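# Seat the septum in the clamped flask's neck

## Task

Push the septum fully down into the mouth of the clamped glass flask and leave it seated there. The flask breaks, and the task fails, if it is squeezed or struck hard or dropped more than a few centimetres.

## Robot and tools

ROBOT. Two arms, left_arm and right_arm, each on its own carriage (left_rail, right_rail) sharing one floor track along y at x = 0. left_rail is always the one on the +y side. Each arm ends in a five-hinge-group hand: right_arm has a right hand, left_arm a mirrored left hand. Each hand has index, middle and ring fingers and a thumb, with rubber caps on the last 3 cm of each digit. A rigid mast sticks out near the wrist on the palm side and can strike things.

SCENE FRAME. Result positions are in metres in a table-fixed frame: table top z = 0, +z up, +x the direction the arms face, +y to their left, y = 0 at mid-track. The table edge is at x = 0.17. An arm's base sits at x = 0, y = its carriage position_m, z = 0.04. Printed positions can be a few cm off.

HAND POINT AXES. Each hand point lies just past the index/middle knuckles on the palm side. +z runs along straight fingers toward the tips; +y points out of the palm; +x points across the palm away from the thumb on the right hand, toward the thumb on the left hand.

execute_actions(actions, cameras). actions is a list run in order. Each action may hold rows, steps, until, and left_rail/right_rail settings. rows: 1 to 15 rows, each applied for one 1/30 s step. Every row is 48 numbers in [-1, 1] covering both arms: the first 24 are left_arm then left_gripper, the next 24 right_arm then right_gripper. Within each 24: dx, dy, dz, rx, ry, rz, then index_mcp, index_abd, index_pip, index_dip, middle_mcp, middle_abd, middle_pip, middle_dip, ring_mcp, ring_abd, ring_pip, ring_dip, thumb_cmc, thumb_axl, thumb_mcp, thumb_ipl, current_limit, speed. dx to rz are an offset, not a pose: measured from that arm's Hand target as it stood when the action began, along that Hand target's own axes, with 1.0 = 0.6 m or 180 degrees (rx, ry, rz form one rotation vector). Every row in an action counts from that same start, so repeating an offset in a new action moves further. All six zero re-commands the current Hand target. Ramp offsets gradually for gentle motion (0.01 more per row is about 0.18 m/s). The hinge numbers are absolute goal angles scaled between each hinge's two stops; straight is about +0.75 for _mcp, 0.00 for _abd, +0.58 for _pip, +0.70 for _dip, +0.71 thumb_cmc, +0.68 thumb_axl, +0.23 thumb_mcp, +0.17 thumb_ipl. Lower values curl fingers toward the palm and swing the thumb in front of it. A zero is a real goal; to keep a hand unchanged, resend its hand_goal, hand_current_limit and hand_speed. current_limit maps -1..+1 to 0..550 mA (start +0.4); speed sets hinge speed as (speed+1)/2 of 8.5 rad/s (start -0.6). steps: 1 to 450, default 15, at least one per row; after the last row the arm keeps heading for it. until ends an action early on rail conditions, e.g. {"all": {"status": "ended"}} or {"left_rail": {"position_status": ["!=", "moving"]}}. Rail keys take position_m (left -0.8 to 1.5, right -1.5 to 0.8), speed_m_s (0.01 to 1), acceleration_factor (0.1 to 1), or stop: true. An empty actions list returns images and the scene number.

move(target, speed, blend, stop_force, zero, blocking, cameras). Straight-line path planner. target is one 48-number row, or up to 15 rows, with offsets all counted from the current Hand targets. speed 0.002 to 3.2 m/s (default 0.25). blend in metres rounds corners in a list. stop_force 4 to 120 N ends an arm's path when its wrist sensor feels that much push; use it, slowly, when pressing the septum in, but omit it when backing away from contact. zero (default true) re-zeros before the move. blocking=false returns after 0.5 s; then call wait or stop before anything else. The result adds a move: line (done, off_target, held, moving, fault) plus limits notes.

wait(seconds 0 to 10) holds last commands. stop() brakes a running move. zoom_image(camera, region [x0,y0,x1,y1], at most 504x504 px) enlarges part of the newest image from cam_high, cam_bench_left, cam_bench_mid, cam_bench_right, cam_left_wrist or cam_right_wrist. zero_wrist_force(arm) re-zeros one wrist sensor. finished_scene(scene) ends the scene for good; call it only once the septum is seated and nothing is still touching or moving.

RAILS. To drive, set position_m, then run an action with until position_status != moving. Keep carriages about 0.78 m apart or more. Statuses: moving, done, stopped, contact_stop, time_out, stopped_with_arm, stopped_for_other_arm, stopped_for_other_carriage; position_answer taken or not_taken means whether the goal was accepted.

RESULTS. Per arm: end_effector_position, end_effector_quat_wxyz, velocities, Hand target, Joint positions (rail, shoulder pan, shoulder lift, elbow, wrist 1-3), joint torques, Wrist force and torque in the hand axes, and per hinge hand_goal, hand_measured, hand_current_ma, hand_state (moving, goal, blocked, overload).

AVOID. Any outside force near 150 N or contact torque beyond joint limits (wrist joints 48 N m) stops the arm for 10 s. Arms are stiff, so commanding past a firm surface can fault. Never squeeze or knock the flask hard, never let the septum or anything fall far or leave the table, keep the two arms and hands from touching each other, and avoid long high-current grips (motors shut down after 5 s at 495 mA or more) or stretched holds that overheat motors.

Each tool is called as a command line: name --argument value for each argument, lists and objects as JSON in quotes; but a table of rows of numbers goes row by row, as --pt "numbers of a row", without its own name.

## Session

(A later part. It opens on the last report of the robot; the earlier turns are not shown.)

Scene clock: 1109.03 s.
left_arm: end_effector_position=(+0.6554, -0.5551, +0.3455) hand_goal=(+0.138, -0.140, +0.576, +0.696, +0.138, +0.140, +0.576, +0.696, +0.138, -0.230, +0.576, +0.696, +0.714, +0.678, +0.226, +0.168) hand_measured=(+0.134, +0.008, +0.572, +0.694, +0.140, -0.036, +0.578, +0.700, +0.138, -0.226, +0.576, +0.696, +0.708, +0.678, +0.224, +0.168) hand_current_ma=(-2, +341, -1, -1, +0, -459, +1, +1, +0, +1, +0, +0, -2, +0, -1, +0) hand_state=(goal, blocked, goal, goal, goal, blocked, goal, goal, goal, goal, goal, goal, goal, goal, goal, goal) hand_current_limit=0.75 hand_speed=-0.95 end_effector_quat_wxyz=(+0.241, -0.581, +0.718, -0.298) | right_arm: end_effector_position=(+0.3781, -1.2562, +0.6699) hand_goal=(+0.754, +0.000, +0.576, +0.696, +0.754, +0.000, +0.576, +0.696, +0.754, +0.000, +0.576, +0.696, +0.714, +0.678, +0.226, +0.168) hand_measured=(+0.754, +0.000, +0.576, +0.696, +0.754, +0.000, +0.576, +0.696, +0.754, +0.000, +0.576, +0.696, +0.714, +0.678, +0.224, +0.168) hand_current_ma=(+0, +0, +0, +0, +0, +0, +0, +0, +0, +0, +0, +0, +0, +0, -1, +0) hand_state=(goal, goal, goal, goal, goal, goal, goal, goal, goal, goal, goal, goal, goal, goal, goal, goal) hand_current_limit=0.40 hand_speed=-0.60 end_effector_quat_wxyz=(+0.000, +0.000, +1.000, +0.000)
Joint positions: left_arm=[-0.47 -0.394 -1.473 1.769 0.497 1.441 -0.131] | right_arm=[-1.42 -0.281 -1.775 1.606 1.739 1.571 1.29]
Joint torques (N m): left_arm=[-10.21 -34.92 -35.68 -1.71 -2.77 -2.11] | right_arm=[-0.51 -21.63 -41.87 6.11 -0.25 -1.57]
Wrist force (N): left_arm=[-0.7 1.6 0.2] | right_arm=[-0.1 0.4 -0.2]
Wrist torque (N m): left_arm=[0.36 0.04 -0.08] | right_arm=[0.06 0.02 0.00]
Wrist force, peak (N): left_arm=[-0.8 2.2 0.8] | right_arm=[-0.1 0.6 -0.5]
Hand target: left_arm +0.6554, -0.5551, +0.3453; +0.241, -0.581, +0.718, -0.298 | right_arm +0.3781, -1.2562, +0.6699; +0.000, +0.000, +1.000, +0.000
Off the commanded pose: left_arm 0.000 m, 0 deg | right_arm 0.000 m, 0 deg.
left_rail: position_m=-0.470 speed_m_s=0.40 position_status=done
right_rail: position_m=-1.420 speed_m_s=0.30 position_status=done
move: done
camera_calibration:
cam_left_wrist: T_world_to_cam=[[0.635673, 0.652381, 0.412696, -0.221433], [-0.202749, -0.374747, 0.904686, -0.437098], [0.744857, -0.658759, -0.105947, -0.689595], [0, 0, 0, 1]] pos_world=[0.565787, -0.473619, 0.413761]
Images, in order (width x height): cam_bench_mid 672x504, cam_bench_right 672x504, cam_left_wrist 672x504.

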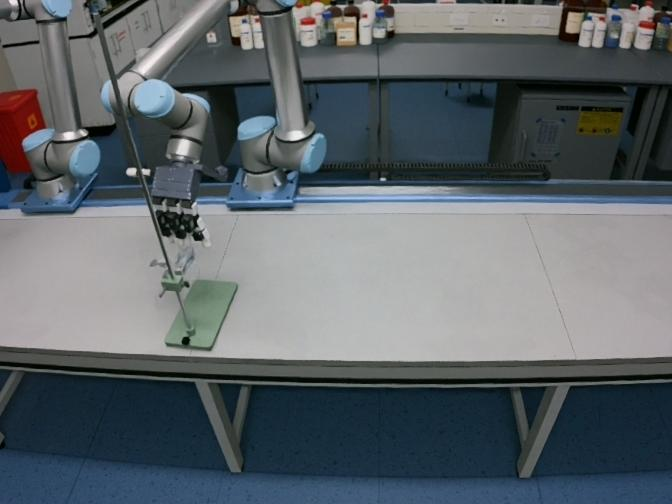

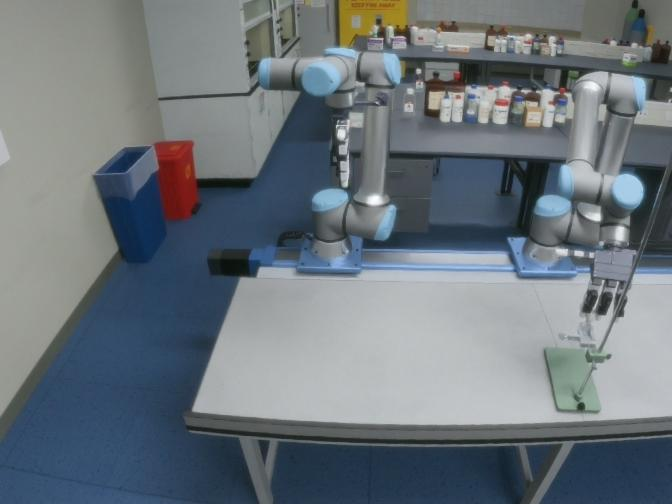

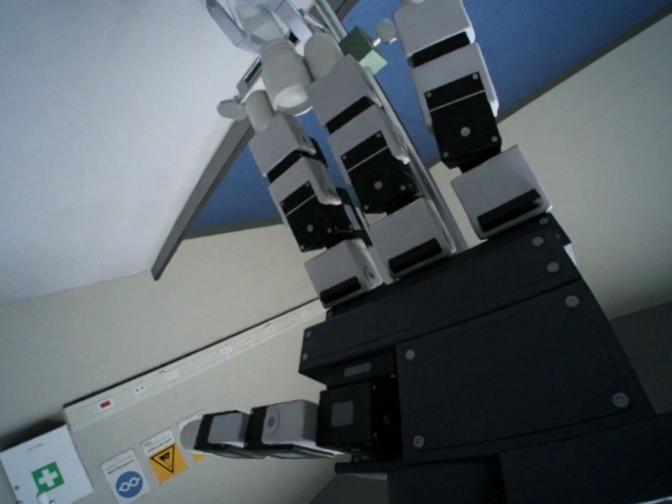

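move --target '[0,0.0236,0.0236,0,0,0, 0.1376,-0.14,0.576,0.696, 0.1376,0.14,0.576,0.696, 0.1376,-0.23,0.576,0.696, 0.714,0.678,0.226,0.168, 0.75,-0.95, 0,0,0,0,0,0, 0.754,0,0.576,0.696, 0.754,0,0.576,0.696, 0.754,0,0.576,0.696, 0.714,0.678,0.226,0.168, 0.4,-0.6]' --speed 0.006 --stop_force 4 --cameras '["cam_left_wrist","cam_bench_mid"]'

zoom_image --camera "cam_left_wrist" --region '[230, 15, 350, 115]'

zoom_image --camera "cam_bench_mid" --region '[155, 215, 215, 275]'

Scene clock: 1123.73 s.
left_arm: end_effector_position=(+0.6554, -0.5551, +0.3313) hand_goal=(+0.138, -0.140, +0.576, +0.696, +0.138, +0.140, +0.576, +0.696, +0.138, -0.230, +0.576, +0.696, +0.714, +0.678, +0.226, +0.168) hand_measured=(+0.134, +0.008, +0.572, +0.694, +0.140, -0.036, +0.578, +0.700, +0.138, -0.226, +0.576, +0.696, +0.708, +0.678, +0.224, +0.168) hand_current_ma=(-1, +341, -1, -1, +0, -456, +1, +1, +0, +1, +0, +0, -2, +0, -1, +0) hand_state=(goal, blocked, goal, goal, goal, blocked, goal, goal, goal, goal, goal, goal, goal, goal, goal, goal) hand_current_limit=0.75 hand_speed=-0.95 end_effector_quat_wxyz=(+0.241, -0.581, +0.718, -0.298) | right_arm: end_effector_position=(+0.3781, -1.2562, +0.6699) hand_goal=(+0.754, +0.000, +0.576, +0.696, +0.754, +0.000, +0.576, +0.696, +0.754, +0.000, +0.576, +0.696, +0.714, +0.678, +0.226, +0.168) hand_measured=(+0.754, +0.000, +0.576, +0.696, +0.754, +0.000, +0.576, +0.696, +0.754, +0.000, +0.576, +0.696, +0.714, +0.678, +0.224, +0.168) hand_current_ma=(+0, +0, +0, +0, +0, +0, +0, +0, +0, +0, +0, +0, +0, +0, -1, +0) hand_state=(goal, goal, goal, goal, goal, goal, goal, goal, goal, goal, goal, goal, goal, goal, goal, goal) hand_current_limit=0.40 hand_speed=-0.60 end_effector_quat_wxyz=(+0.000, +0.000, +1.000, +0.000)
Joint positions: left_arm=[-0.47 -0.394 -1.466 1.787 0.471 1.441 -0.131] | right_arm=[-1.42 -0.281 -1.775 1.606 1.739 1.571 1.29]
Joint torques (N m): left_arm=[-5.66 -62.24 -46.33 4.94 -2.54 0.13] | right_arm=[0.71 -22.17 -42.19 6.3 -0.19 -1.71]
Wrist force (N): left_arm=[-0.3 -2.0 -2.6] | right_arm=[-0.2 0.2 -0.2]
Wrist torque (N m): left_arm=[0.54 0.04 -0.06] | right_arm=[0.04 0.02 -0.02]
Wrist force, peak (N): left_arm=[-0.5 -3.0 -3.8] | right_arm=[-0.3 -0.2 -0.6]
Hand target: left_arm +0.6554, -0.5551, +0.3313; +0.241, -0.581, +0.718, -0.298 (not the last commanded pose) | right_arm +0.3781, -1.2562, +0.6699; +0.000, +0.000, +1.000, +0.000
Off the commanded pose: left_arm 0.006 m, 0 deg | right_arm 0.000 m, 0 deg.
left_rail: position_m=-0.470 speed_m_s=0.40 position_status=done
right_rail: position_m=-1.420 speed_m_s=0.30 position_status=done
move: contact (left_arm)
camera_calibration:
cam_left_wrist: T_world_to_cam=[[0.635661, 0.652357, 0.412753, -0.2156], [-0.20279, -0.374789, 0.90466, -0.424238], [0.744857, -0.658759, -0.105947, -0.691099], [0, 0, 0, 1]] pos_world=[0.565787, -0.473619, 0.399561]
Images, in order (width x height): cam_bench_mid 672x504, cam_left_wrist 672x504.

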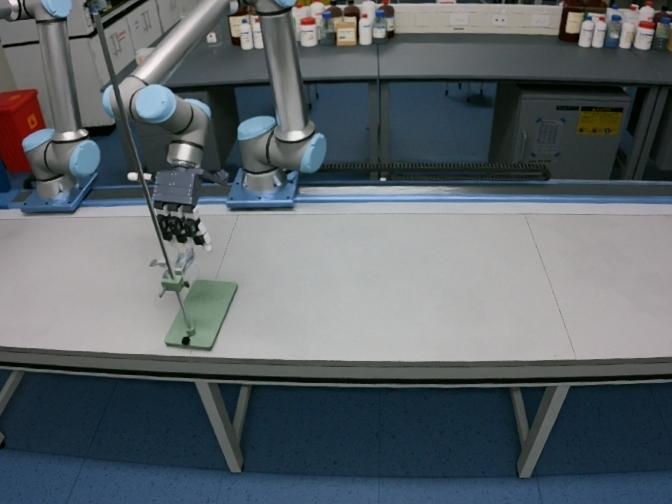

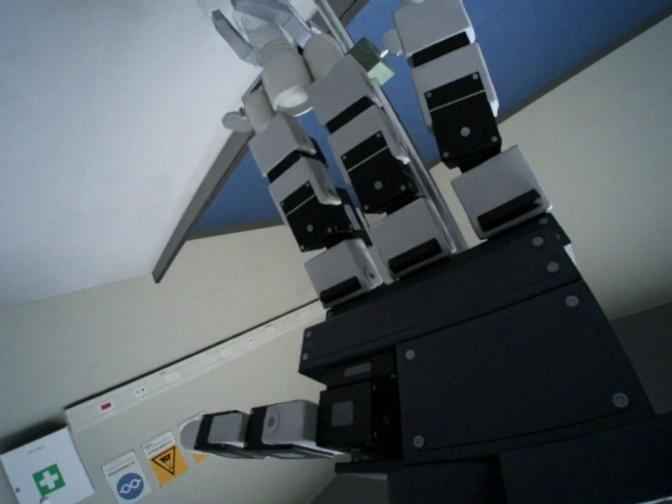

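Scaled by 4.200 from the camera's 672x504 image, which has a finer 960x720 frame.

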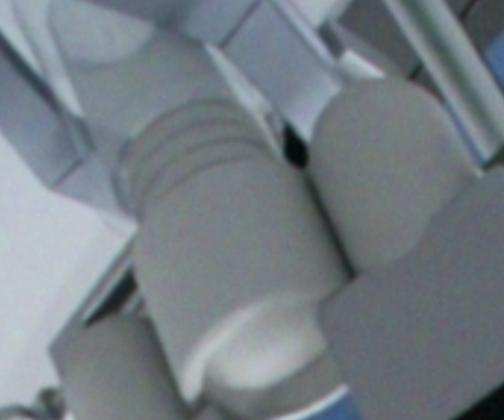

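Scaled by 8.400 from the camera's 672x504 image, which has a finer 960x720 frame.

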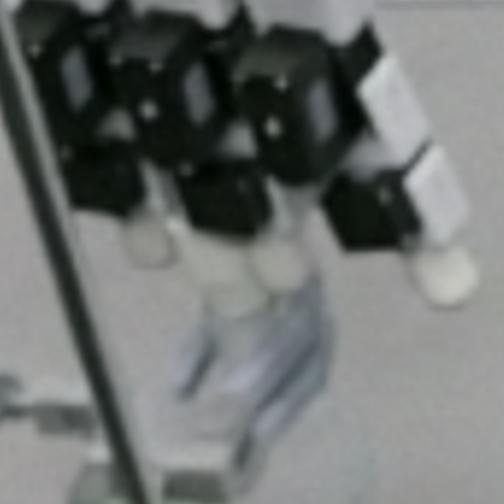

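move --target '[0,0.008,0.008,0,0,0, 0.1376,-0.14,0.576,0.696, 0.1376,0.14,0.576,0.696, 0.1376,-0.23,0.576,0.696, 0.714,0.678,0.226,0.168, 0.75,-0.95, 0,0,0,0,0,0, 0.754,0,0.576,0.696, 0.754,0,0.576,0.696, 0.754,0,0.576,0.696, 0.714,0.678,0.226,0.168, 0.4,-0.6]' --speed 0.005 --stop_force 9 --zero false

move --target '[0,0.008,0.008,0,0,0, 0.1376,-0.14,0.576,0.696, 0.1376,0.14,0.576,0.696, 0.1376,-0.23,0.576,0.696, 0.714,0.678,0.226,0.168, 0.75,-0.95, 0,0,0,0,0,0, 0.754,0,0.576,0.696, 0.754,0,0.576,0.696, 0.754,0,0.576,0.696, 0.714,0.678,0.226,0.168, 0.4,-0.6]' --speed 0.005 --stop_force 14 --zero false --cameras '["cam_left_wrist","cam_bench_mid"]'

zoom_image --camera "cam_left_wrist" --region '[230, 15, 350, 115]'

zoom_image --camera "cam_bench_mid" --region '[155, 215, 215, 275]'

Scene clock: 1135.33 s.
left_arm: end_effector_position=(+0.6554, -0.5551, +0.3305) hand_goal=(+0.138, -0.140, +0.576, +0.696, +0.138, +0.140, +0.576, +0.696, +0.138, -0.230, +0.576, +0.696, +0.714, +0.678, +0.226, +0.168) hand_measured=(+0.134, +0.008, +0.572, +0.694, +0.142, -0.034, +0.578, +0.696, +0.138, -0.226, +0.576, +0.696, +0.708, +0.678, +0.224, +0.168) hand_current_ma=(-1, +341, -1, -1, +2, -446, +1, +0, +0, +1, +0, +0, -2, +0, -1, +0) hand_state=(goal, blocked, goal, goal, goal, blocked, goal, goal, goal, goal, goal, goal, goal, goal, goal, goal) hand_current_limit=0.75 hand_speed=-0.95 end_effector_quat_wxyz=(+0.241, -0.581, +0.718, -0.298) | right_arm: end_effector_position=(+0.3781, -1.2562, +0.6699) hand_goal=(+0.754, +0.000, +0.576, +0.696, +0.754, +0.000, +0.576, +0.696, +0.754, +0.000, +0.576, +0.696, +0.714, +0.678, +0.226, +0.168) hand_measured=(+0.754, +0.000, +0.576, +0.696, +0.754, +0.000, +0.576, +0.696, +0.754, +0.000, +0.576, +0.696, +0.714, +0.678, +0.224, +0.168) hand_current_ma=(+0, +0, +0, +0, +0, +0, +0, +0, +0, +0, +0, +0, +0, +0, -1, +0) hand_state=(goal, goal, goal, goal, goal, goal, goal, goal, goal, goal, goal, goal, goal, goal, goal, goal) hand_current_limit=0.40 hand_speed=-0.60 end_effector_quat_wxyz=(+0.000, +0.000, +1.000, +0.000)
Joint positions: left_arm=[-0.47 -0.394 -1.466 1.788 0.47 1.441 -0.131] | right_arm=[-1.42 -0.281 -1.775 1.606 1.739 1.571 1.29]
Joint torques (N m): left_arm=[-8.62 -58.51 -42.13 5.24 -2.45 0.45] | right_arm=[0.28 -21.83 -41.61 6.18 -0.38 -1.7]
Wrist force (N): left_arm=[0.4 -5.8 -6.1] | right_arm=[-0.3 0.1 0.1]
Wrist torque (N m): left_arm=[0.73 0.12 -0.07] | right_arm=[0.01 0.04 -0.03]
Wrist force, peak (N): left_arm=[0.7 -6.9 -7.1] | right_arm=[-0.4 -0.1 -0.7]
Hand target: left_arm +0.6554, -0.5551, +0.3305; +0.241, -0.581, +0.718, -0.298 (not the last commanded pose) | right_arm +0.3781, -1.2562, +0.6699; +0.000, +0.000, +1.000, +0.000
Off the commanded pose: left_arm 0.006 m, 0 deg | right_arm 0.000 m, 0 deg.
left_rail: position_m=-0.470 speed_m_s=0.40 position_status=done
right_rail: position_m=-1.420 speed_m_s=0.30 position_status=done
move: contact (left_arm)

Scene clock: 1137.53 s.
left_arm: end_effector_position=(+0.6554, -0.5551, +0.3237) hand_goal=(+0.138, -0.140, +0.576, +0.696, +0.138, +0.140, +0.576, +0.696, +0.138, -0.230, +0.576, +0.696, +0.714, +0.678, +0.226, +0.168) hand_measured=(+0.136, +0.008, +0.574, +0.694, +0.144, -0.028, +0.578, +0.696, +0.138, -0.226, +0.576, +0.696, +0.708, +0.678, +0.224, +0.168) hand_current_ma=(-1, +341, +0, -1, +2, -422, +1, +0, +0, +1, +0, +0, -2, +0, -1, +0) hand_state=(goal, blocked, goal, goal, goal, blocked, goal, goal, goal, goal, goal, goal, goal, goal, goal, goal) hand_current_limit=0.75 hand_speed=-0.95 end_effector_quat_wxyz=(+0.241, -0.581, +0.718, -0.298) | right_arm: end_effector_position=(+0.3781, -1.2562, +0.6699) hand_goal=(+0.754, +0.000, +0.576, +0.696, +0.754, +0.000, +0.576, +0.696, +0.754, +0.000, +0.576, +0.696, +0.714, +0.678, +0.226, +0.168) hand_measured=(+0.754, +0.000, +0.576, +0.696, +0.754, +0.000, +0.576, +0.696, +0.754, +0.000, +0.576, +0.696, +0.714, +0.678, +0.224, +0.168) hand_current_ma=(+0, +0, +0, +0, +0, +0, +0, +0, +0, +0, +0, +0, +0, +0, -1, +0) hand_state=(goal, goal, goal, goal, goal, goal, goal, goal, goal, goal, goal, goal, goal, goal, goal, goal) hand_current_limit=0.40 hand_speed=-0.60 end_effector_quat_wxyz=(+0.000, +0.000, +1.000, +0.000)
Joint positions: left_arm=[-0.47 -0.394 -1.462 1.796 0.458 1.441 -0.131] | right_arm=[-1.42 -0.281 -1.775 1.606 1.739 1.571 1.29]
Joint torques (N m): left_arm=[-7.34 -33.25 -31.41 -1.21 -2.42 0.32] | right_arm=[1.98 -22.63 -42.04 6.35 -0.16 -1.8]
Wrist force (N): left_arm=[3.6 -1.5 -2.3] | right_arm=[-0.2 0.2 0.2]
Wrist torque (N m): left_arm=[0.53 0.40 -0.20] | right_arm=[0.00 0.02 -0.01]
Wrist force, peak (N): left_arm=[0.4 -8.7 -8.8] | right_arm=[-0.3 0.4 -0.5]
Hand target: left_arm +0.6554, -0.5551, +0.3237; +0.241, -0.581, +0.718, -0.298 | right_arm +0.3781, -1.2562, +0.6699; +0.000, +0.000, +1.000, +0.000
Off the commanded pose: left_arm 0.000 m, 0 deg | right_arm 0.000 m, 0 deg.
left_rail: position_m=-0.470 speed_m_s=0.40 position_status=done
right_rail: position_m=-1.420 speed_m_s=0.30 position_status=done
move: done
camera_calibration:
cam_left_wrist: T_world_to_cam=[[0.635556, 0.652415, 0.412824, -0.212404], [-0.203032, -0.374651, 0.904663, -0.417161], [0.74488, -0.65878, -0.105651, -0.692043], [0, 0, 0, 1]] pos_world=[0.565787, -0.473619, 0.39196]
Images, in order (width x height): cam_bench_mid 672x504, cam_left_wrist 672x504.

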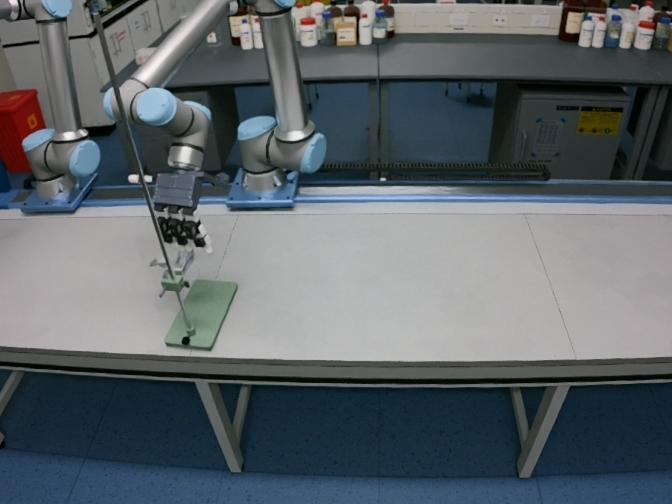

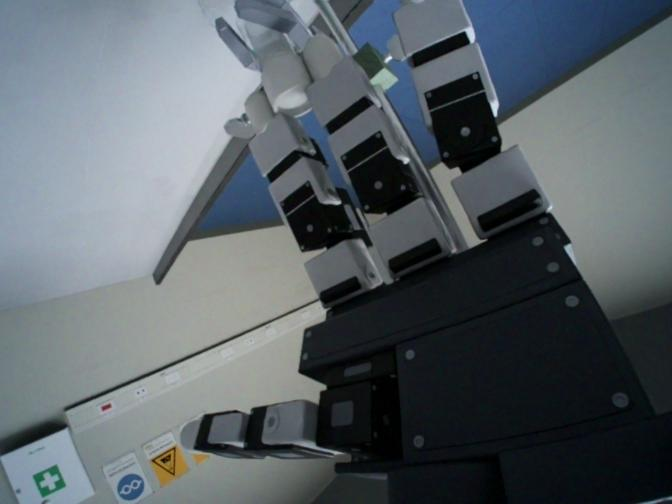

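Scaled by 4.200 from the camera's 672x504 image, which has a finer 960x720 frame.

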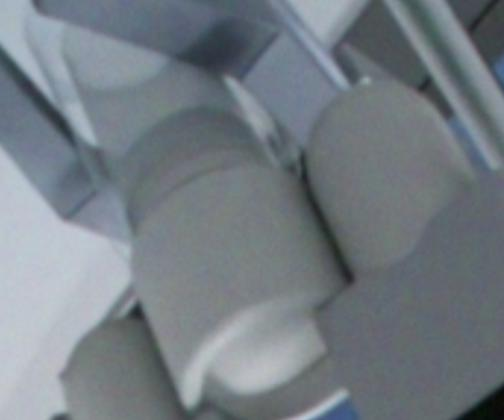

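Scaled by 8.400 from the camera's 672x504 image, which has a finer 960x720 frame.

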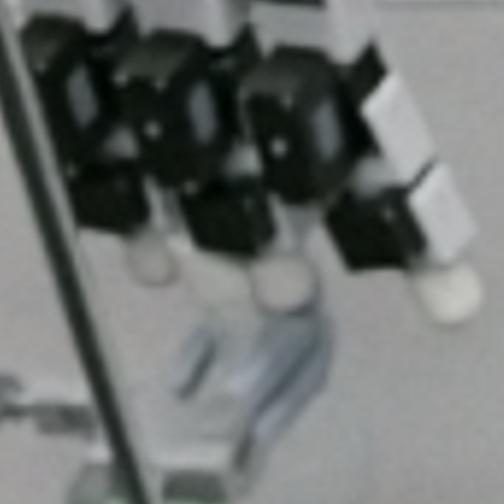

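move --target '[0.0008,0,0,0,0,0, 0.1376,-0.14,0.576,0.696, 0.1376,0.14,0.576,0.696, 0.1376,-0.23,0.576,0.696, 0.714,0.678,0.226,0.168, 0.75,-0.95, 0,0,0,0,0,0, 0.754,0,0.576,0.696, 0.754,0,0.576,0.696, 0.754,0,0.576,0.696, 0.714,0.678,0.226,0.168, 0.4,-0.6]' --speed 0.005

move --target '[0,0.006,0.006,0,0,0, 0.1376,-0.14,0.576,0.696, 0.1376,0.14,0.576,0.696, 0.1376,-0.23,0.576,0.696, 0.714,0.678,0.226,0.168, 0.75,-0.95, 0,0,0,0,0,0, 0.754,0,0.576,0.696, 0.754,0,0.576,0.696, 0.754,0,0.576,0.696, 0.714,0.678,0.226,0.168, 0.4,-0.6]' --speed 0.005 --stop_force 14 --zero false --cameras '["cam_left_wrist","cam_bench_mid"]'

zoom_image --camera "cam_left_wrist" --region '[230, 15, 350, 115]'

zoom_image --camera "cam_bench_mid" --region '[155, 215, 215, 275]'

Scene clock: 1148.60 s.
left_arm: end_effector_position=(+0.6554, -0.5556, +0.3237) hand_goal=(+0.138, -0.140, +0.576, +0.696, +0.138, +0.140, +0.576, +0.696, +0.138, -0.230, +0.576, +0.696, +0.714, +0.678, +0.226, +0.168) hand_measured=(+0.136, +0.008, +0.574, +0.694, +0.144, -0.028, +0.578, +0.696, +0.138, -0.226, +0.576, +0.696, +0.708, +0.678, +0.224, +0.168) hand_current_ma=(-1, +341, +0, -1, +2, -422, +1, +0, +0, +1, +0, +0, -2, +0, -1, +0) hand_state=(goal, blocked, goal, goal, goal, blocked, goal, goal, goal, goal, goal, goal, goal, goal, goal, goal) hand_current_limit=0.75 hand_speed=-0.95 end_effector_quat_wxyz=(+0.241, -0.581, +0.718, -0.298) | right_arm: end_effector_position=(+0.3781, -1.2562, +0.6699) hand_goal=(+0.754, +0.000, +0.576, +0.696, +0.754, +0.000, +0.576, +0.696, +0.754, +0.000, +0.576, +0.696, +0.714, +0.678, +0.226, +0.168) hand_measured=(+0.754, +0.000, +0.576, +0.696, +0.754, +0.000, +0.576, +0.696, +0.754, +0.000, +0.576, +0.696, +0.714, +0.678, +0.224, +0.168) hand_current_ma=(+0, +0, +0, +0, +0, +0, +0, +0, +0, +0, +0, +0, +0, +0, -1, +0) hand_state=(goal, goal, goal, goal, goal, goal, goal, goal, goal, goal, goal, goal, goal, goal, goal, goal) hand_current_limit=0.40 hand_speed=-0.60 end_effector_quat_wxyz=(+0.000, +0.000, +1.000, +0.000)
Joint positions: left_arm=[-0.47 -0.394 -1.462 1.797 0.458 1.44 -0.132] | right_arm=[-1.42 -0.281 -1.775 1.606 1.739 1.571 1.29]
Joint torques (N m): left_arm=[-10.62 -54.64 -33.63 1.49 -3.54 -1.97] | right_arm=[0.29 -22.61 -42.47 6.38 -0.32 -1.88]
Wrist force (N): left_arm=[1.5 -0.6 -1.8] | right_arm=[-0.3 0.2 -0.3]
Wrist torque (N m): left_arm=[0.52 0.26 -0.17] | right_arm=[0.05 0.05 -0.03]
Wrist force, peak (N): left_arm=[4.0 -1.4 -2.7] | right_arm=[-0.6 0.5 -0.2]
Hand target: left_arm +0.6553, -0.5556, +0.3237; +0.241, -0.581, +0.718, -0.298 | right_arm +0.3781, -1.2562, +0.6699; +0.000, +0.000, +1.000, +0.000
Off the commanded pose: left_arm 0.000 m, 0 deg | right_arm 0.000 m, 0 deg.
left_rail: position_m=-0.470 speed_m_s=0.40 position_status=done
right_rail: position_m=-1.420 speed_m_s=0.30 position_status=done
move: done

Scene clock: 1150.50 s.
left_arm: end_effector_position=(+0.6553, -0.5556, +0.3187) hand_goal=(+0.138, -0.140, +0.576, +0.696, +0.138, +0.140, +0.576, +0.696, +0.138, -0.230, +0.576, +0.696, +0.714, +0.678, +0.226, +0.168) hand_measured=(+0.136, +0.008, +0.574, +0.694, +0.144, -0.028, +0.578, +0.696, +0.138, -0.226, +0.576, +0.696, +0.708, +0.678, +0.224, +0.168) hand_current_ma=(-1, +341, +0, -1, +2, -422, +1, +0, +0, +1, +0, +0, -2, +0, -1, +0) hand_state=(goal, blocked, goal, goal, goal, blocked, goal, goal, goal, goal, goal, goal, goal, goal, goal, goal) hand_current_limit=0.75 hand_speed=-0.95 end_effector_quat_wxyz=(+0.241, -0.581, +0.718, -0.298) | right_arm: end_effector_position=(+0.3781, -1.2562, +0.6699) hand_goal=(+0.754, +0.000, +0.576, +0.696, +0.754, +0.000, +0.576, +0.696, +0.754, +0.000, +0.576, +0.696, +0.714, +0.678, +0.226, +0.168) hand_measured=(+0.754, +0.000, +0.576, +0.696, +0.754, +0.000, +0.576, +0.696, +0.754, +0.000, +0.576, +0.696, +0.714, +0.678, +0.224, +0.168) hand_current_ma=(+0, +0, +0, +0, +0, +0, +0, +0, +0, +0, +0, +0, +0, +0, -1, +0) hand_state=(goal, goal, goal, goal, goal, goal, goal, goal, goal, goal, goal, goal, goal, goal, goal, goal) hand_current_limit=0.40 hand_speed=-0.60 end_effector_quat_wxyz=(+0.000, +0.000, +1.000, +0.000)
Joint positions: left_arm=[-0.47 -0.394 -1.459 1.803 0.449 1.44 -0.132] | right_arm=[-1.42 -0.281 -1.775 1.606 1.739 1.571 1.29]
Joint torques (N m): left_arm=[-10.72 -25.61 -27.28 -0.96 0.35 -1.56] | right_arm=[0.96 -23.17 -41.88 6.21 -0.31 -1.71]
Wrist force (N): left_arm=[-2.9 -7.7 -8.0] | right_arm=[-0.2 0.3 0.3]
Wrist torque (N m): left_arm=[0.87 -0.16 -0.02] | right_arm=[0.02 0.01 -0.01]
Wrist force, peak (N): left_arm=[-3.0 -8.4 -8.4] | right_arm=[-0.7 0.2 -0.4]
Hand target: left_arm +0.6553, -0.5556, +0.3187; +0.241, -0.581, +0.718, -0.298 | right_arm +0.3781, -1.2562, +0.6699; +0.000, +0.000, +1.000, +0.000
Off the commanded pose: left_arm 0.000 m, 0 deg | right_arm 0.000 m, 0 deg.
left_rail: position_m=-0.470 speed_m_s=0.40 position_status=done
right_rail: position_m=-1.420 speed_m_s=0.30 position_status=done
move: done
camera_calibration:
cam_left_wrist: T_world_to_cam=[[0.635556, 0.652415, 0.412824, -0.209909], [-0.203032, -0.374651, 0.904663, -0.412755], [0.74488, -0.65878, -0.105651, -0.692837], [0, 0, 0, 1]] pos_world=[0.565687, -0.474119, 0.38686]
Images, in order (width x height): cam_bench_mid 672x504, cam_left_wrist 672x504.

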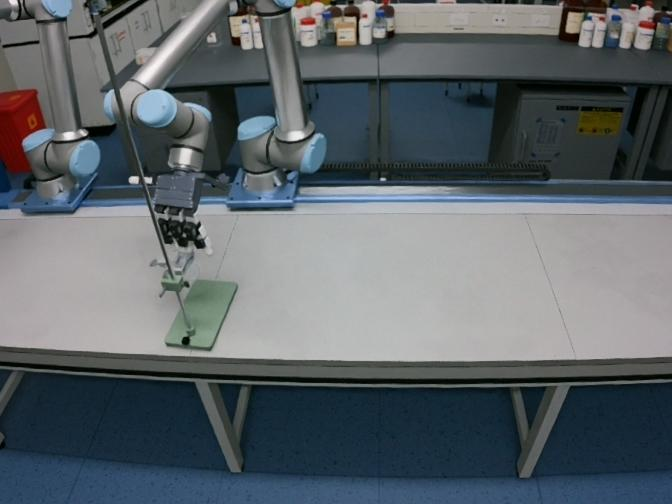

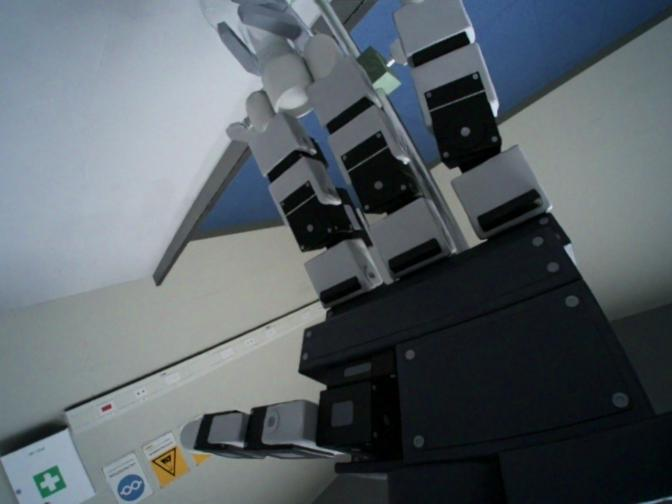

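Scaled by 4.200 from the camera's 672x504 image, which has a finer 960x720 frame.

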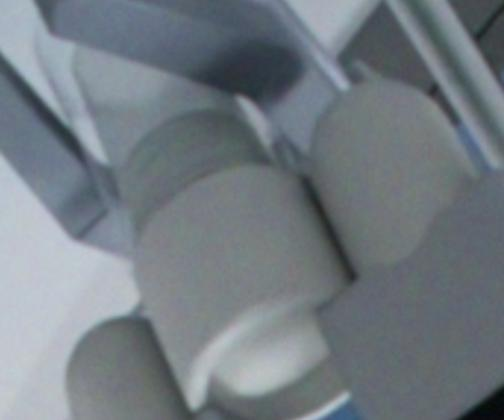

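Scaled by 8.400 from the camera's 672x504 image, which has a finer 960x720 frame.

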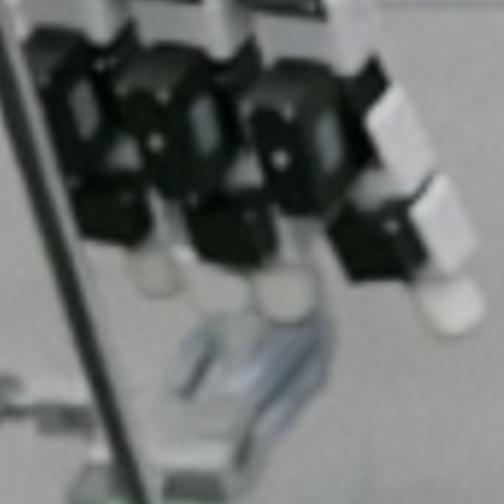

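move --target '[-0.0003,0.006,0.006,0,0,0, 0.1376,-0.14,0.576,0.696, 0.1376,0.14,0.576,0.696, 0.1376,-0.23,0.576,0.696, 0.714,0.678,0.226,0.168, 0.75,-0.95, 0,0,0,0,0,0, 0.754,0,0.576,0.696, 0.754,0,0.576,0.696, 0.754,0,0.576,0.696, 0.714,0.678,0.226,0.168, 0.4,-0.6]' --speed 0.004 --stop_force 20 --zero false

move --target '[0,0.006,0.006,0,0,0, 0.1376,-0.14,0.576,0.696, 0.1376,0.14,0.576,0.696, 0.1376,-0.23,0.576,0.696, 0.714,0.678,0.226,0.168, 0.75,-0.95, 0,0,0,0,0,0, 0.754,0,0.576,0.696, 0.754,0,0.576,0.696, 0.754,0,0.576,0.696, 0.714,0.678,0.226,0.168, 0.4,-0.6]' --speed 0.004 --stop_force 28 --zero false --cameras '["cam_left_wrist","cam_bench_mid"]'

zoom_image --camera "cam_left_wrist" --region '[230, 15, 350, 115]'

zoom_image --camera "cam_bench_mid" --region '[155, 215, 215, 275]'

Scene clock: 1162.93 s.
left_arm: end_effector_position=(+0.6554, -0.5555, +0.3167) hand_goal=(+0.138, -0.140, +0.576, +0.696, +0.138, +0.140, +0.576, +0.696, +0.138, -0.230, +0.576, +0.696, +0.714, +0.678, +0.226, +0.168) hand_measured=(+0.136, +0.008, +0.574, +0.694, +0.144, -0.028, +0.578, +0.696, +0.138, -0.226, +0.576, +0.696, +0.708, +0.678, +0.224, +0.168) hand_current_ma=(-1, +341, +0, -1, +2, -422, +1, +0, +0, +1, +0, +0, -2, +0, -1, +0) hand_state=(goal, blocked, goal, goal, goal, blocked, goal, goal, goal, goal, goal, goal, goal, goal, goal, goal) hand_current_limit=0.75 hand_speed=-0.95 end_effector_quat_wxyz=(+0.241, -0.581, +0.718, -0.298) | right_arm: end_effector_position=(+0.3781, -1.2562, +0.6699) hand_goal=(+0.754, +0.000, +0.576, +0.696, +0.754, +0.000, +0.576, +0.696, +0.754, +0.000, +0.576, +0.696, +0.714, +0.678, +0.226, +0.168) hand_measured=(+0.754, +0.000, +0.576, +0.696, +0.754, +0.000, +0.576, +0.696, +0.754, +0.000, +0.576, +0.696, +0.714, +0.678, +0.224, +0.168) hand_current_ma=(+0, +0, +0, +0, +0, +0, +0, +0, +0, +0, +0, +0, +0, +0, -1, +0) hand_state=(goal, goal, goal, goal, goal, goal, goal, goal, goal, goal, goal, goal, goal, goal, goal, goal) hand_current_limit=0.40 hand_speed=-0.60 end_effector_quat_wxyz=(+0.000, +0.000, +1.000, +0.000)
Joint positions: left_arm=[-0.47 -0.394 -1.458 1.805 0.445 1.44 -0.132] | right_arm=[-1.42 -0.281 -1.775 1.606 1.739 1.571 1.29]
Joint torques (N m): left_arm=[-9.4 -49.13 -35.73 5.83 2.62 -1.39] | right_arm=[0.37 -23.65 -42.32 6.36 -0.1 -2.06]
Wrist force (N): left_arm=[-6.4 -13.1 -14.0] | right_arm=[-0.1 0.0 -0.3]
Wrist torque (N m): left_arm=[1.27 -0.36 0.02] | right_arm=[0.03 0.02 -0.01]
Wrist force, peak (N): left_arm=[-6.4 -14.7 -15.3] | right_arm=[-0.5 0.2 -0.7]
Hand target: left_arm +0.6554, -0.5556, +0.3167; +0.241, -0.581, +0.718, -0.298 (not the last commanded pose) | right_arm +0.3781, -1.2562, +0.6699; +0.000, +0.000, +1.000, +0.000
Off the commanded pose: left_arm 0.003 m, 0 deg | right_arm 0.000 m, 0 deg.
left_rail: position_m=-0.470 speed_m_s=0.40 position_status=done
right_rail: position_m=-1.420 speed_m_s=0.30 position_status=done
move: contact (left_arm)

Scene clock: 1164.63 s.
left_arm: end_effector_position=(+0.6554, -0.5556, +0.3152) hand_goal=(+0.138, -0.140, +0.576, +0.696, +0.138, +0.140, +0.576, +0.696, +0.138, -0.230, +0.576, +0.696, +0.714, +0.678, +0.226, +0.168) hand_measured=(+0.136, +0.006, +0.574, +0.694, +0.144, -0.028, +0.578, +0.694, +0.138, -0.226, +0.576, +0.696, +0.708, +0.678, +0.224, +0.168) hand_current_ma=(-1, +339, +0, -1, +2, -422, +1, +0, +0, +1, +0, +0, -2, +0, -1, +0) hand_state=(goal, blocked, goal, goal, goal, blocked, goal, goal, goal, goal, goal, goal, goal, goal, goal, goal) hand_current_limit=0.75 hand_speed=-0.95 end_effector_quat_wxyz=(+0.241, -0.581, +0.718, -0.298) | right_arm: end_effector_position=(+0.3781, -1.2562, +0.6699) hand_goal=(+0.754, +0.000, +0.576, +0.696, +0.754, +0.000, +0.576, +0.696, +0.754, +0.000, +0.576, +0.696, +0.714, +0.678, +0.226, +0.168) hand_measured=(+0.754, +0.000, +0.576, +0.696, +0.754, +0.000, +0.576, +0.696, +0.754, +0.000, +0.576, +0.696, +0.714, +0.678, +0.224, +0.168) hand_current_ma=(+0, +0, +0, +0, +0, +0, +0, +0, +0, +0, +0, +0, +0, +0, -1, +0) hand_state=(goal, goal, goal, goal, goal, goal, goal, goal, goal, goal, goal, goal, goal, goal, goal, goal) hand_current_limit=0.40 hand_speed=-0.60 end_effector_quat_wxyz=(+0.000, +0.000, +1.000, +0.000)
Joint positions: left_arm=[-0.47 -0.394 -1.457 1.807 0.442 1.44 -0.132] | right_arm=[-1.42 -0.281 -1.775 1.606 1.739 1.571 1.29]
Joint torques (N m): left_arm=[-10.99 -45.84 -31.18 6.37 1.91 -1.2] | right_arm=[-0.04 -22.88 -41.97 6.16 -0.4 -1.72]
Wrist force (N): left_arm=[-6.4 -18.3 -18.1] | right_arm=[-0.2 0.1 0.0]
Wrist torque (N m): left_arm=[1.48 -0.39 0.04] | right_arm=[0.01 0.02 -0.02]
Wrist force, peak (N): left_arm=[-6.5 -19.8 -19.6] | right_arm=[-0.4 0.4 -0.4]
Hand target: left_arm +0.6554, -0.5556, +0.3152; +0.241, -0.581, +0.718, -0.298 (not the last commanded pose) | right_arm +0.3781, -1.2562, +0.6699; +0.000, +0.000, +1.000, +0.000
Off the commanded pose: left_arm 0.004 m, 0 deg | right_arm 0.000 m, 0 deg.
left_rail: position_m=-0.470 speed_m_s=0.40 position_status=done
right_rail: position_m=-1.420 speed_m_s=0.30 position_status=done
move: contact (left_arm)
camera_calibration:
cam_left_wrist: T_world_to_cam=[[0.635544, 0.652427, 0.412824, -0.20858], [-0.203194, -0.374506, 0.904686, -0.409379], [0.744847, -0.658851, -0.105446, -0.693308], [0, 0, 0, 1]] pos_world=[0.565787, -0.474018, 0.383359]
Images, in order (width x height): cam_bench_mid 672x504, cam_left_wrist 672x504.

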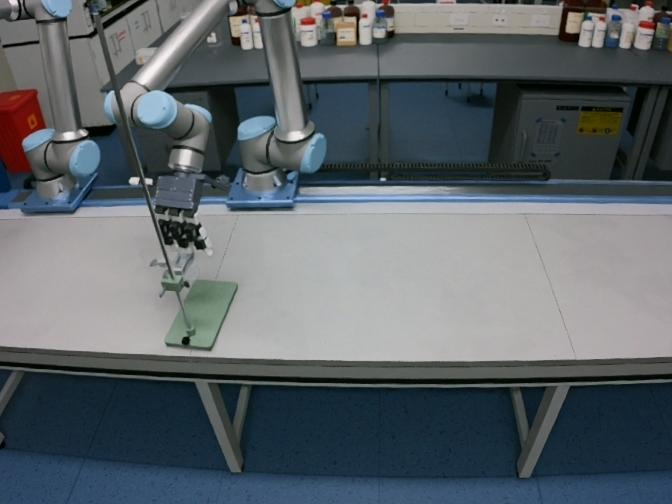

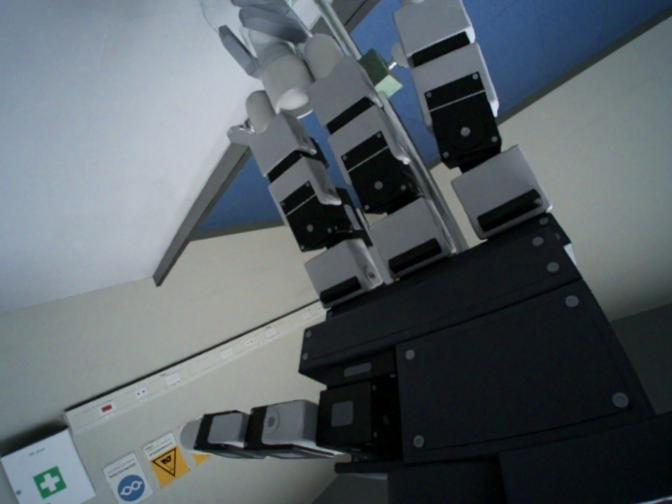

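Scaled by 4.200 from the camera's 672x504 image, which has a finer 960x720 frame.

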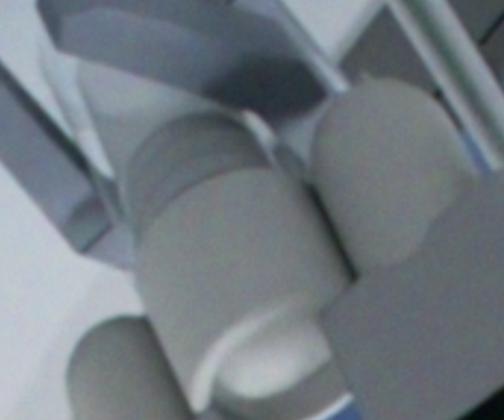

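Scaled by 8.400 from the camera's 672x504 image, which has a finer 960x720 frame.

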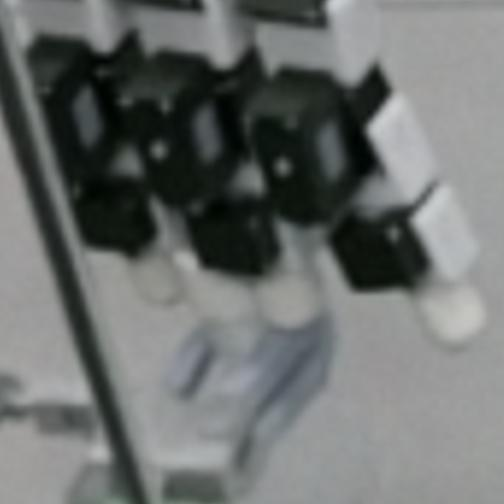

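move --target '[-0.0008,0.005,0.005,0,0,0, 0.1376,-0.14,0.576,0.696, 0.1376,0.14,0.576,0.696, 0.1376,-0.23,0.576,0.696, 0.714,0.678,0.226,0.168, 0.75,-0.95, 0,0,0,0,0,0, 0.754,0,0.576,0.696, 0.754,0,0.576,0.696, 0.754,0,0.576,0.696, 0.714,0.678,0.226,0.168, 0.4,-0.6]' --speed 0.004 --stop_force 36 --zero false

move --target '[0,0.005,0.005,0,0,0, 0.1376,-0.14,0.576,0.696, 0.1376,0.14,0.576,0.696, 0.1376,-0.23,0.576,0.696, 0.714,0.678,0.226,0.168, 0.75,-0.95, 0,0,0,0,0,0, 0.754,0,0.576,0.696, 0.754,0,0.576,0.696, 0.754,0,0.576,0.696, 0.714,0.678,0.226,0.168, 0.4,-0.6]' --speed 0.004 --stop_force 44 --zero false --cameras '["cam_left_wrist","cam_bench_mid"]'

zoom_image --camera "cam_left_wrist" --region '[230, 15, 350, 115]'

zoom_image --camera "cam_bench_mid" --region '[155, 215, 215, 275]'

Scene clock: 1176.30 s.
left_arm: end_effector_position=(+0.6555, -0.5555, +0.3141) hand_goal=(+0.138, -0.140, +0.576, +0.696, +0.138, +0.140, +0.576, +0.696, +0.138, -0.230, +0.576, +0.696, +0.714, +0.678, +0.226, +0.168) hand_measured=(+0.134, +0.006, +0.574, +0.694, +0.144, -0.028, +0.578, +0.692, +0.138, -0.226, +0.576, +0.696, +0.708, +0.678, +0.224, +0.168) hand_current_ma=(-1, +339, +0, -1, +3, -422, +1, -1, +0, +1, +0, +0, -2, +0, -1, +0) hand_state=(goal, blocked, goal, goal, goal, blocked, goal, goal, goal, goal, goal, goal, goal, goal, goal, goal) hand_current_limit=0.75 hand_speed=-0.95 end_effector_quat_wxyz=(+0.241, -0.581, +0.718, -0.298) | right_arm: end_effector_position=(+0.3781, -1.2562, +0.6699) hand_goal=(+0.754, +0.000, +0.576, +0.696, +0.754, +0.000, +0.576, +0.696, +0.754, +0.000, +0.576, +0.696, +0.714, +0.678, +0.226, +0.168) hand_measured=(+0.754, +0.000, +0.576, +0.696, +0.754, +0.000, +0.576, +0.696, +0.754, +0.000, +0.576, +0.696, +0.714, +0.678, +0.224, +0.168) hand_current_ma=(+0, +0, +0, +0, +0, +0, +0, +0, +0, +0, +0, +0, +0, +0, -1, +0) hand_state=(goal, goal, goal, goal, goal, goal, goal, goal, goal, goal, goal, goal, goal, goal, goal, goal) hand_current_limit=0.40 hand_speed=-0.60 end_effector_quat_wxyz=(+0.000, +0.000, +1.000, +0.000)
Joint positions: left_arm=[-0.47 -0.394 -1.457 1.808 0.44 1.441 -0.131] | right_arm=[-1.42 -0.281 -1.775 1.606 1.739 1.571 1.29]
Joint torques (N m): left_arm=[-13.32 -39.29 -24.99 7 0.52 -0.47] | right_arm=[0.79 -22.38 -42 6.54 -0.36 -1.68]
Wrist force (N): left_arm=[-6.0 -25.0 -25.0] | right_arm=[0.0 0.1 -0.2]
Wrist torque (N m): left_arm=[1.82 -0.27 0.00] | right_arm=[0.03 0.01 0.00]
Wrist force, peak (N): left_arm=[-5.8 -26.5 -26.5] | right_arm=[-0.4 0.6 0.2]
Hand target: left_arm +0.6555, -0.5555, +0.3141; +0.241, -0.581, +0.718, -0.298 (not the last commanded pose) | right_arm +0.3781, -1.2562, +0.6699; +0.000, +0.000, +1.000, +0.000
Off the commanded pose: left_arm 0.003 m, 0 deg | right_arm 0.000 m, 0 deg.
left_rail: position_m=-0.470 speed_m_s=0.40 position_status=done
right_rail: position_m=-1.420 speed_m_s=0.30 position_status=done
move: contact (left_arm)

Scene clock: 1177.73 s.
left_arm: end_effector_position=(+0.6555, -0.5555, +0.3135) hand_goal=(+0.138, -0.140, +0.576, +0.696, +0.138, +0.140, +0.576, +0.696, +0.138, -0.230, +0.576, +0.696, +0.714, +0.678, +0.226, +0.168) hand_measured=(+0.134, +0.006, +0.574, +0.694, +0.144, -0.028, +0.578, +0.692, +0.138, -0.226, +0.576, +0.696, +0.708, +0.678, +0.224, +0.168) hand_current_ma=(-1, +339, +0, -1, +2, -422, +0, -1, +0, +1, +0, +0, -2, +0, -1, +0) hand_state=(goal, blocked, goal, goal, goal, blocked, goal, goal, goal, goal, goal, goal, goal, goal, goal, goal) hand_current_limit=0.75 hand_speed=-0.95 end_effector_quat_wxyz=(+0.241, -0.581, +0.718, -0.298) | right_arm: end_effector_position=(+0.3781, -1.2562, +0.6699) hand_goal=(+0.754, +0.000, +0.576, +0.696, +0.754, +0.000, +0.576, +0.696, +0.754, +0.000, +0.576, +0.696, +0.714, +0.678, +0.226, +0.168) hand_measured=(+0.754, +0.000, +0.576, +0.696, +0.754, +0.000, +0.576, +0.696, +0.754, +0.000, +0.576, +0.696, +0.714, +0.678, +0.224, +0.168) hand_current_ma=(+0, +0, +0, +0, +0, +0, +0, +0, +0, +0, +0, +0, +0, +0, -1, +0) hand_state=(goal, goal, goal, goal, goal, goal, goal, goal, goal, goal, goal, goal, goal, goal, goal, goal) hand_current_limit=0.40 hand_speed=-0.60 end_effector_quat_wxyz=(+0.000, +0.000, +1.000, +0.000)
Joint positions: left_arm=[-0.47 -0.394 -1.456 1.809 0.439 1.441 -0.131] | right_arm=[-1.42 -0.281 -1.775 1.606 1.739 1.571 1.29]
Joint torques (N m): left_arm=[-12.87 -30.83 -19.39 7.6 0.47 -0.59] | right_arm=[2.18 -22.82 -42.26 6.49 -0.18 -1.7]
Wrist force (N): left_arm=[-5.7 -30.6 -30.9] | right_arm=[-0.2 0.3 0.0]
Wrist torque (N m): left_arm=[2.20 -0.32 0.01] | right_arm=[0.05 0.03 -0.01]
Wrist force, peak (N): left_arm=[-5.7 -32.0 -32.1] | right_arm=[-0.7 0.1 -0.2]
Hand target: left_arm +0.6555, -0.5555, +0.3136; +0.241, -0.581, +0.718, -0.298 (not the last commanded pose) | right_arm +0.3781, -1.2562, +0.6699; +0.000, +0.000, +1.000, +0.000
Off the commanded pose: left_arm 0.004 m, 0 deg | right_arm 0.000 m, 0 deg.
left_rail: position_m=-0.470 speed_m_s=0.40 position_status=done
right_rail: position_m=-1.420 speed_m_s=0.30 position_status=done
move: contact (left_arm)
camera_calibration:
cam_left_wrist: T_world_to_cam=[[0.635287, 0.652548, 0.413028, -0.207881], [-0.203541, -0.374432, 0.904639, -0.407532], [0.744971, -0.658774, -0.105051, -0.69368], [0, 0, 0, 1]] pos_world=[0.565886, -0.473919, 0.381658]
Images, in order (width x height): cam_bench_mid 672x504, cam_left_wrist 672x504.

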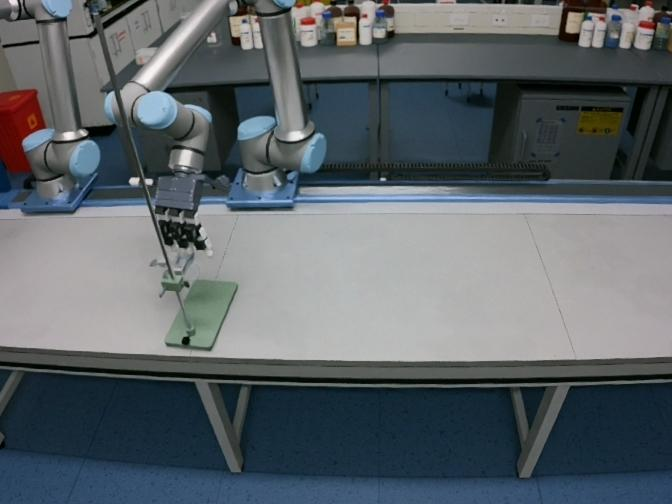

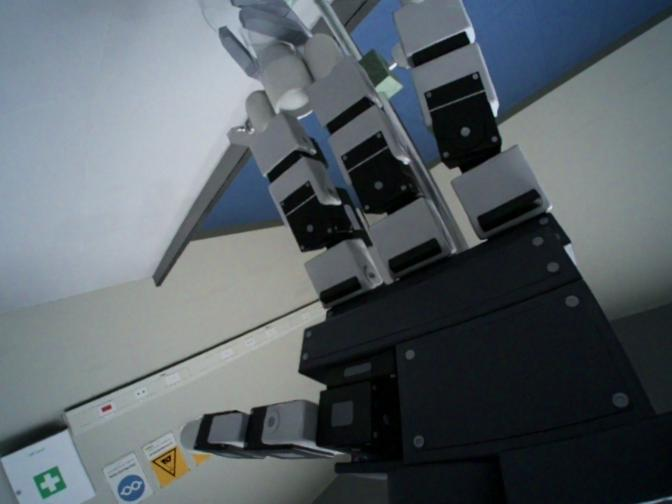

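Scaled by 4.200 from the camera's 672x504 image, which has a finer 960x720 frame.

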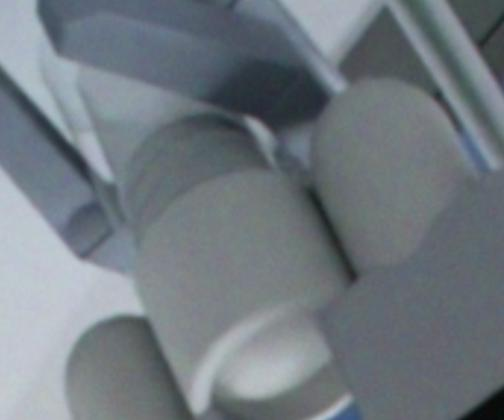

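Scaled by 8.400 from the camera's 672x504 image, which has a finer 960x720 frame.

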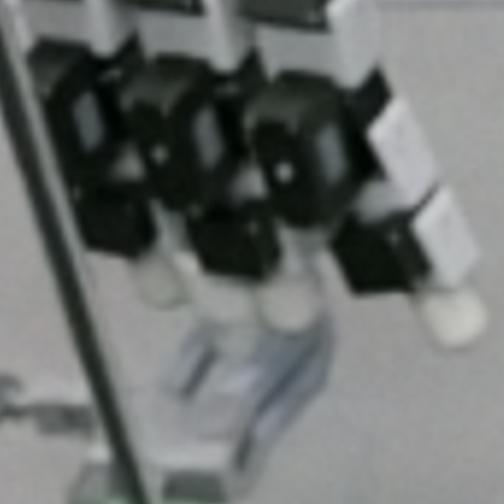

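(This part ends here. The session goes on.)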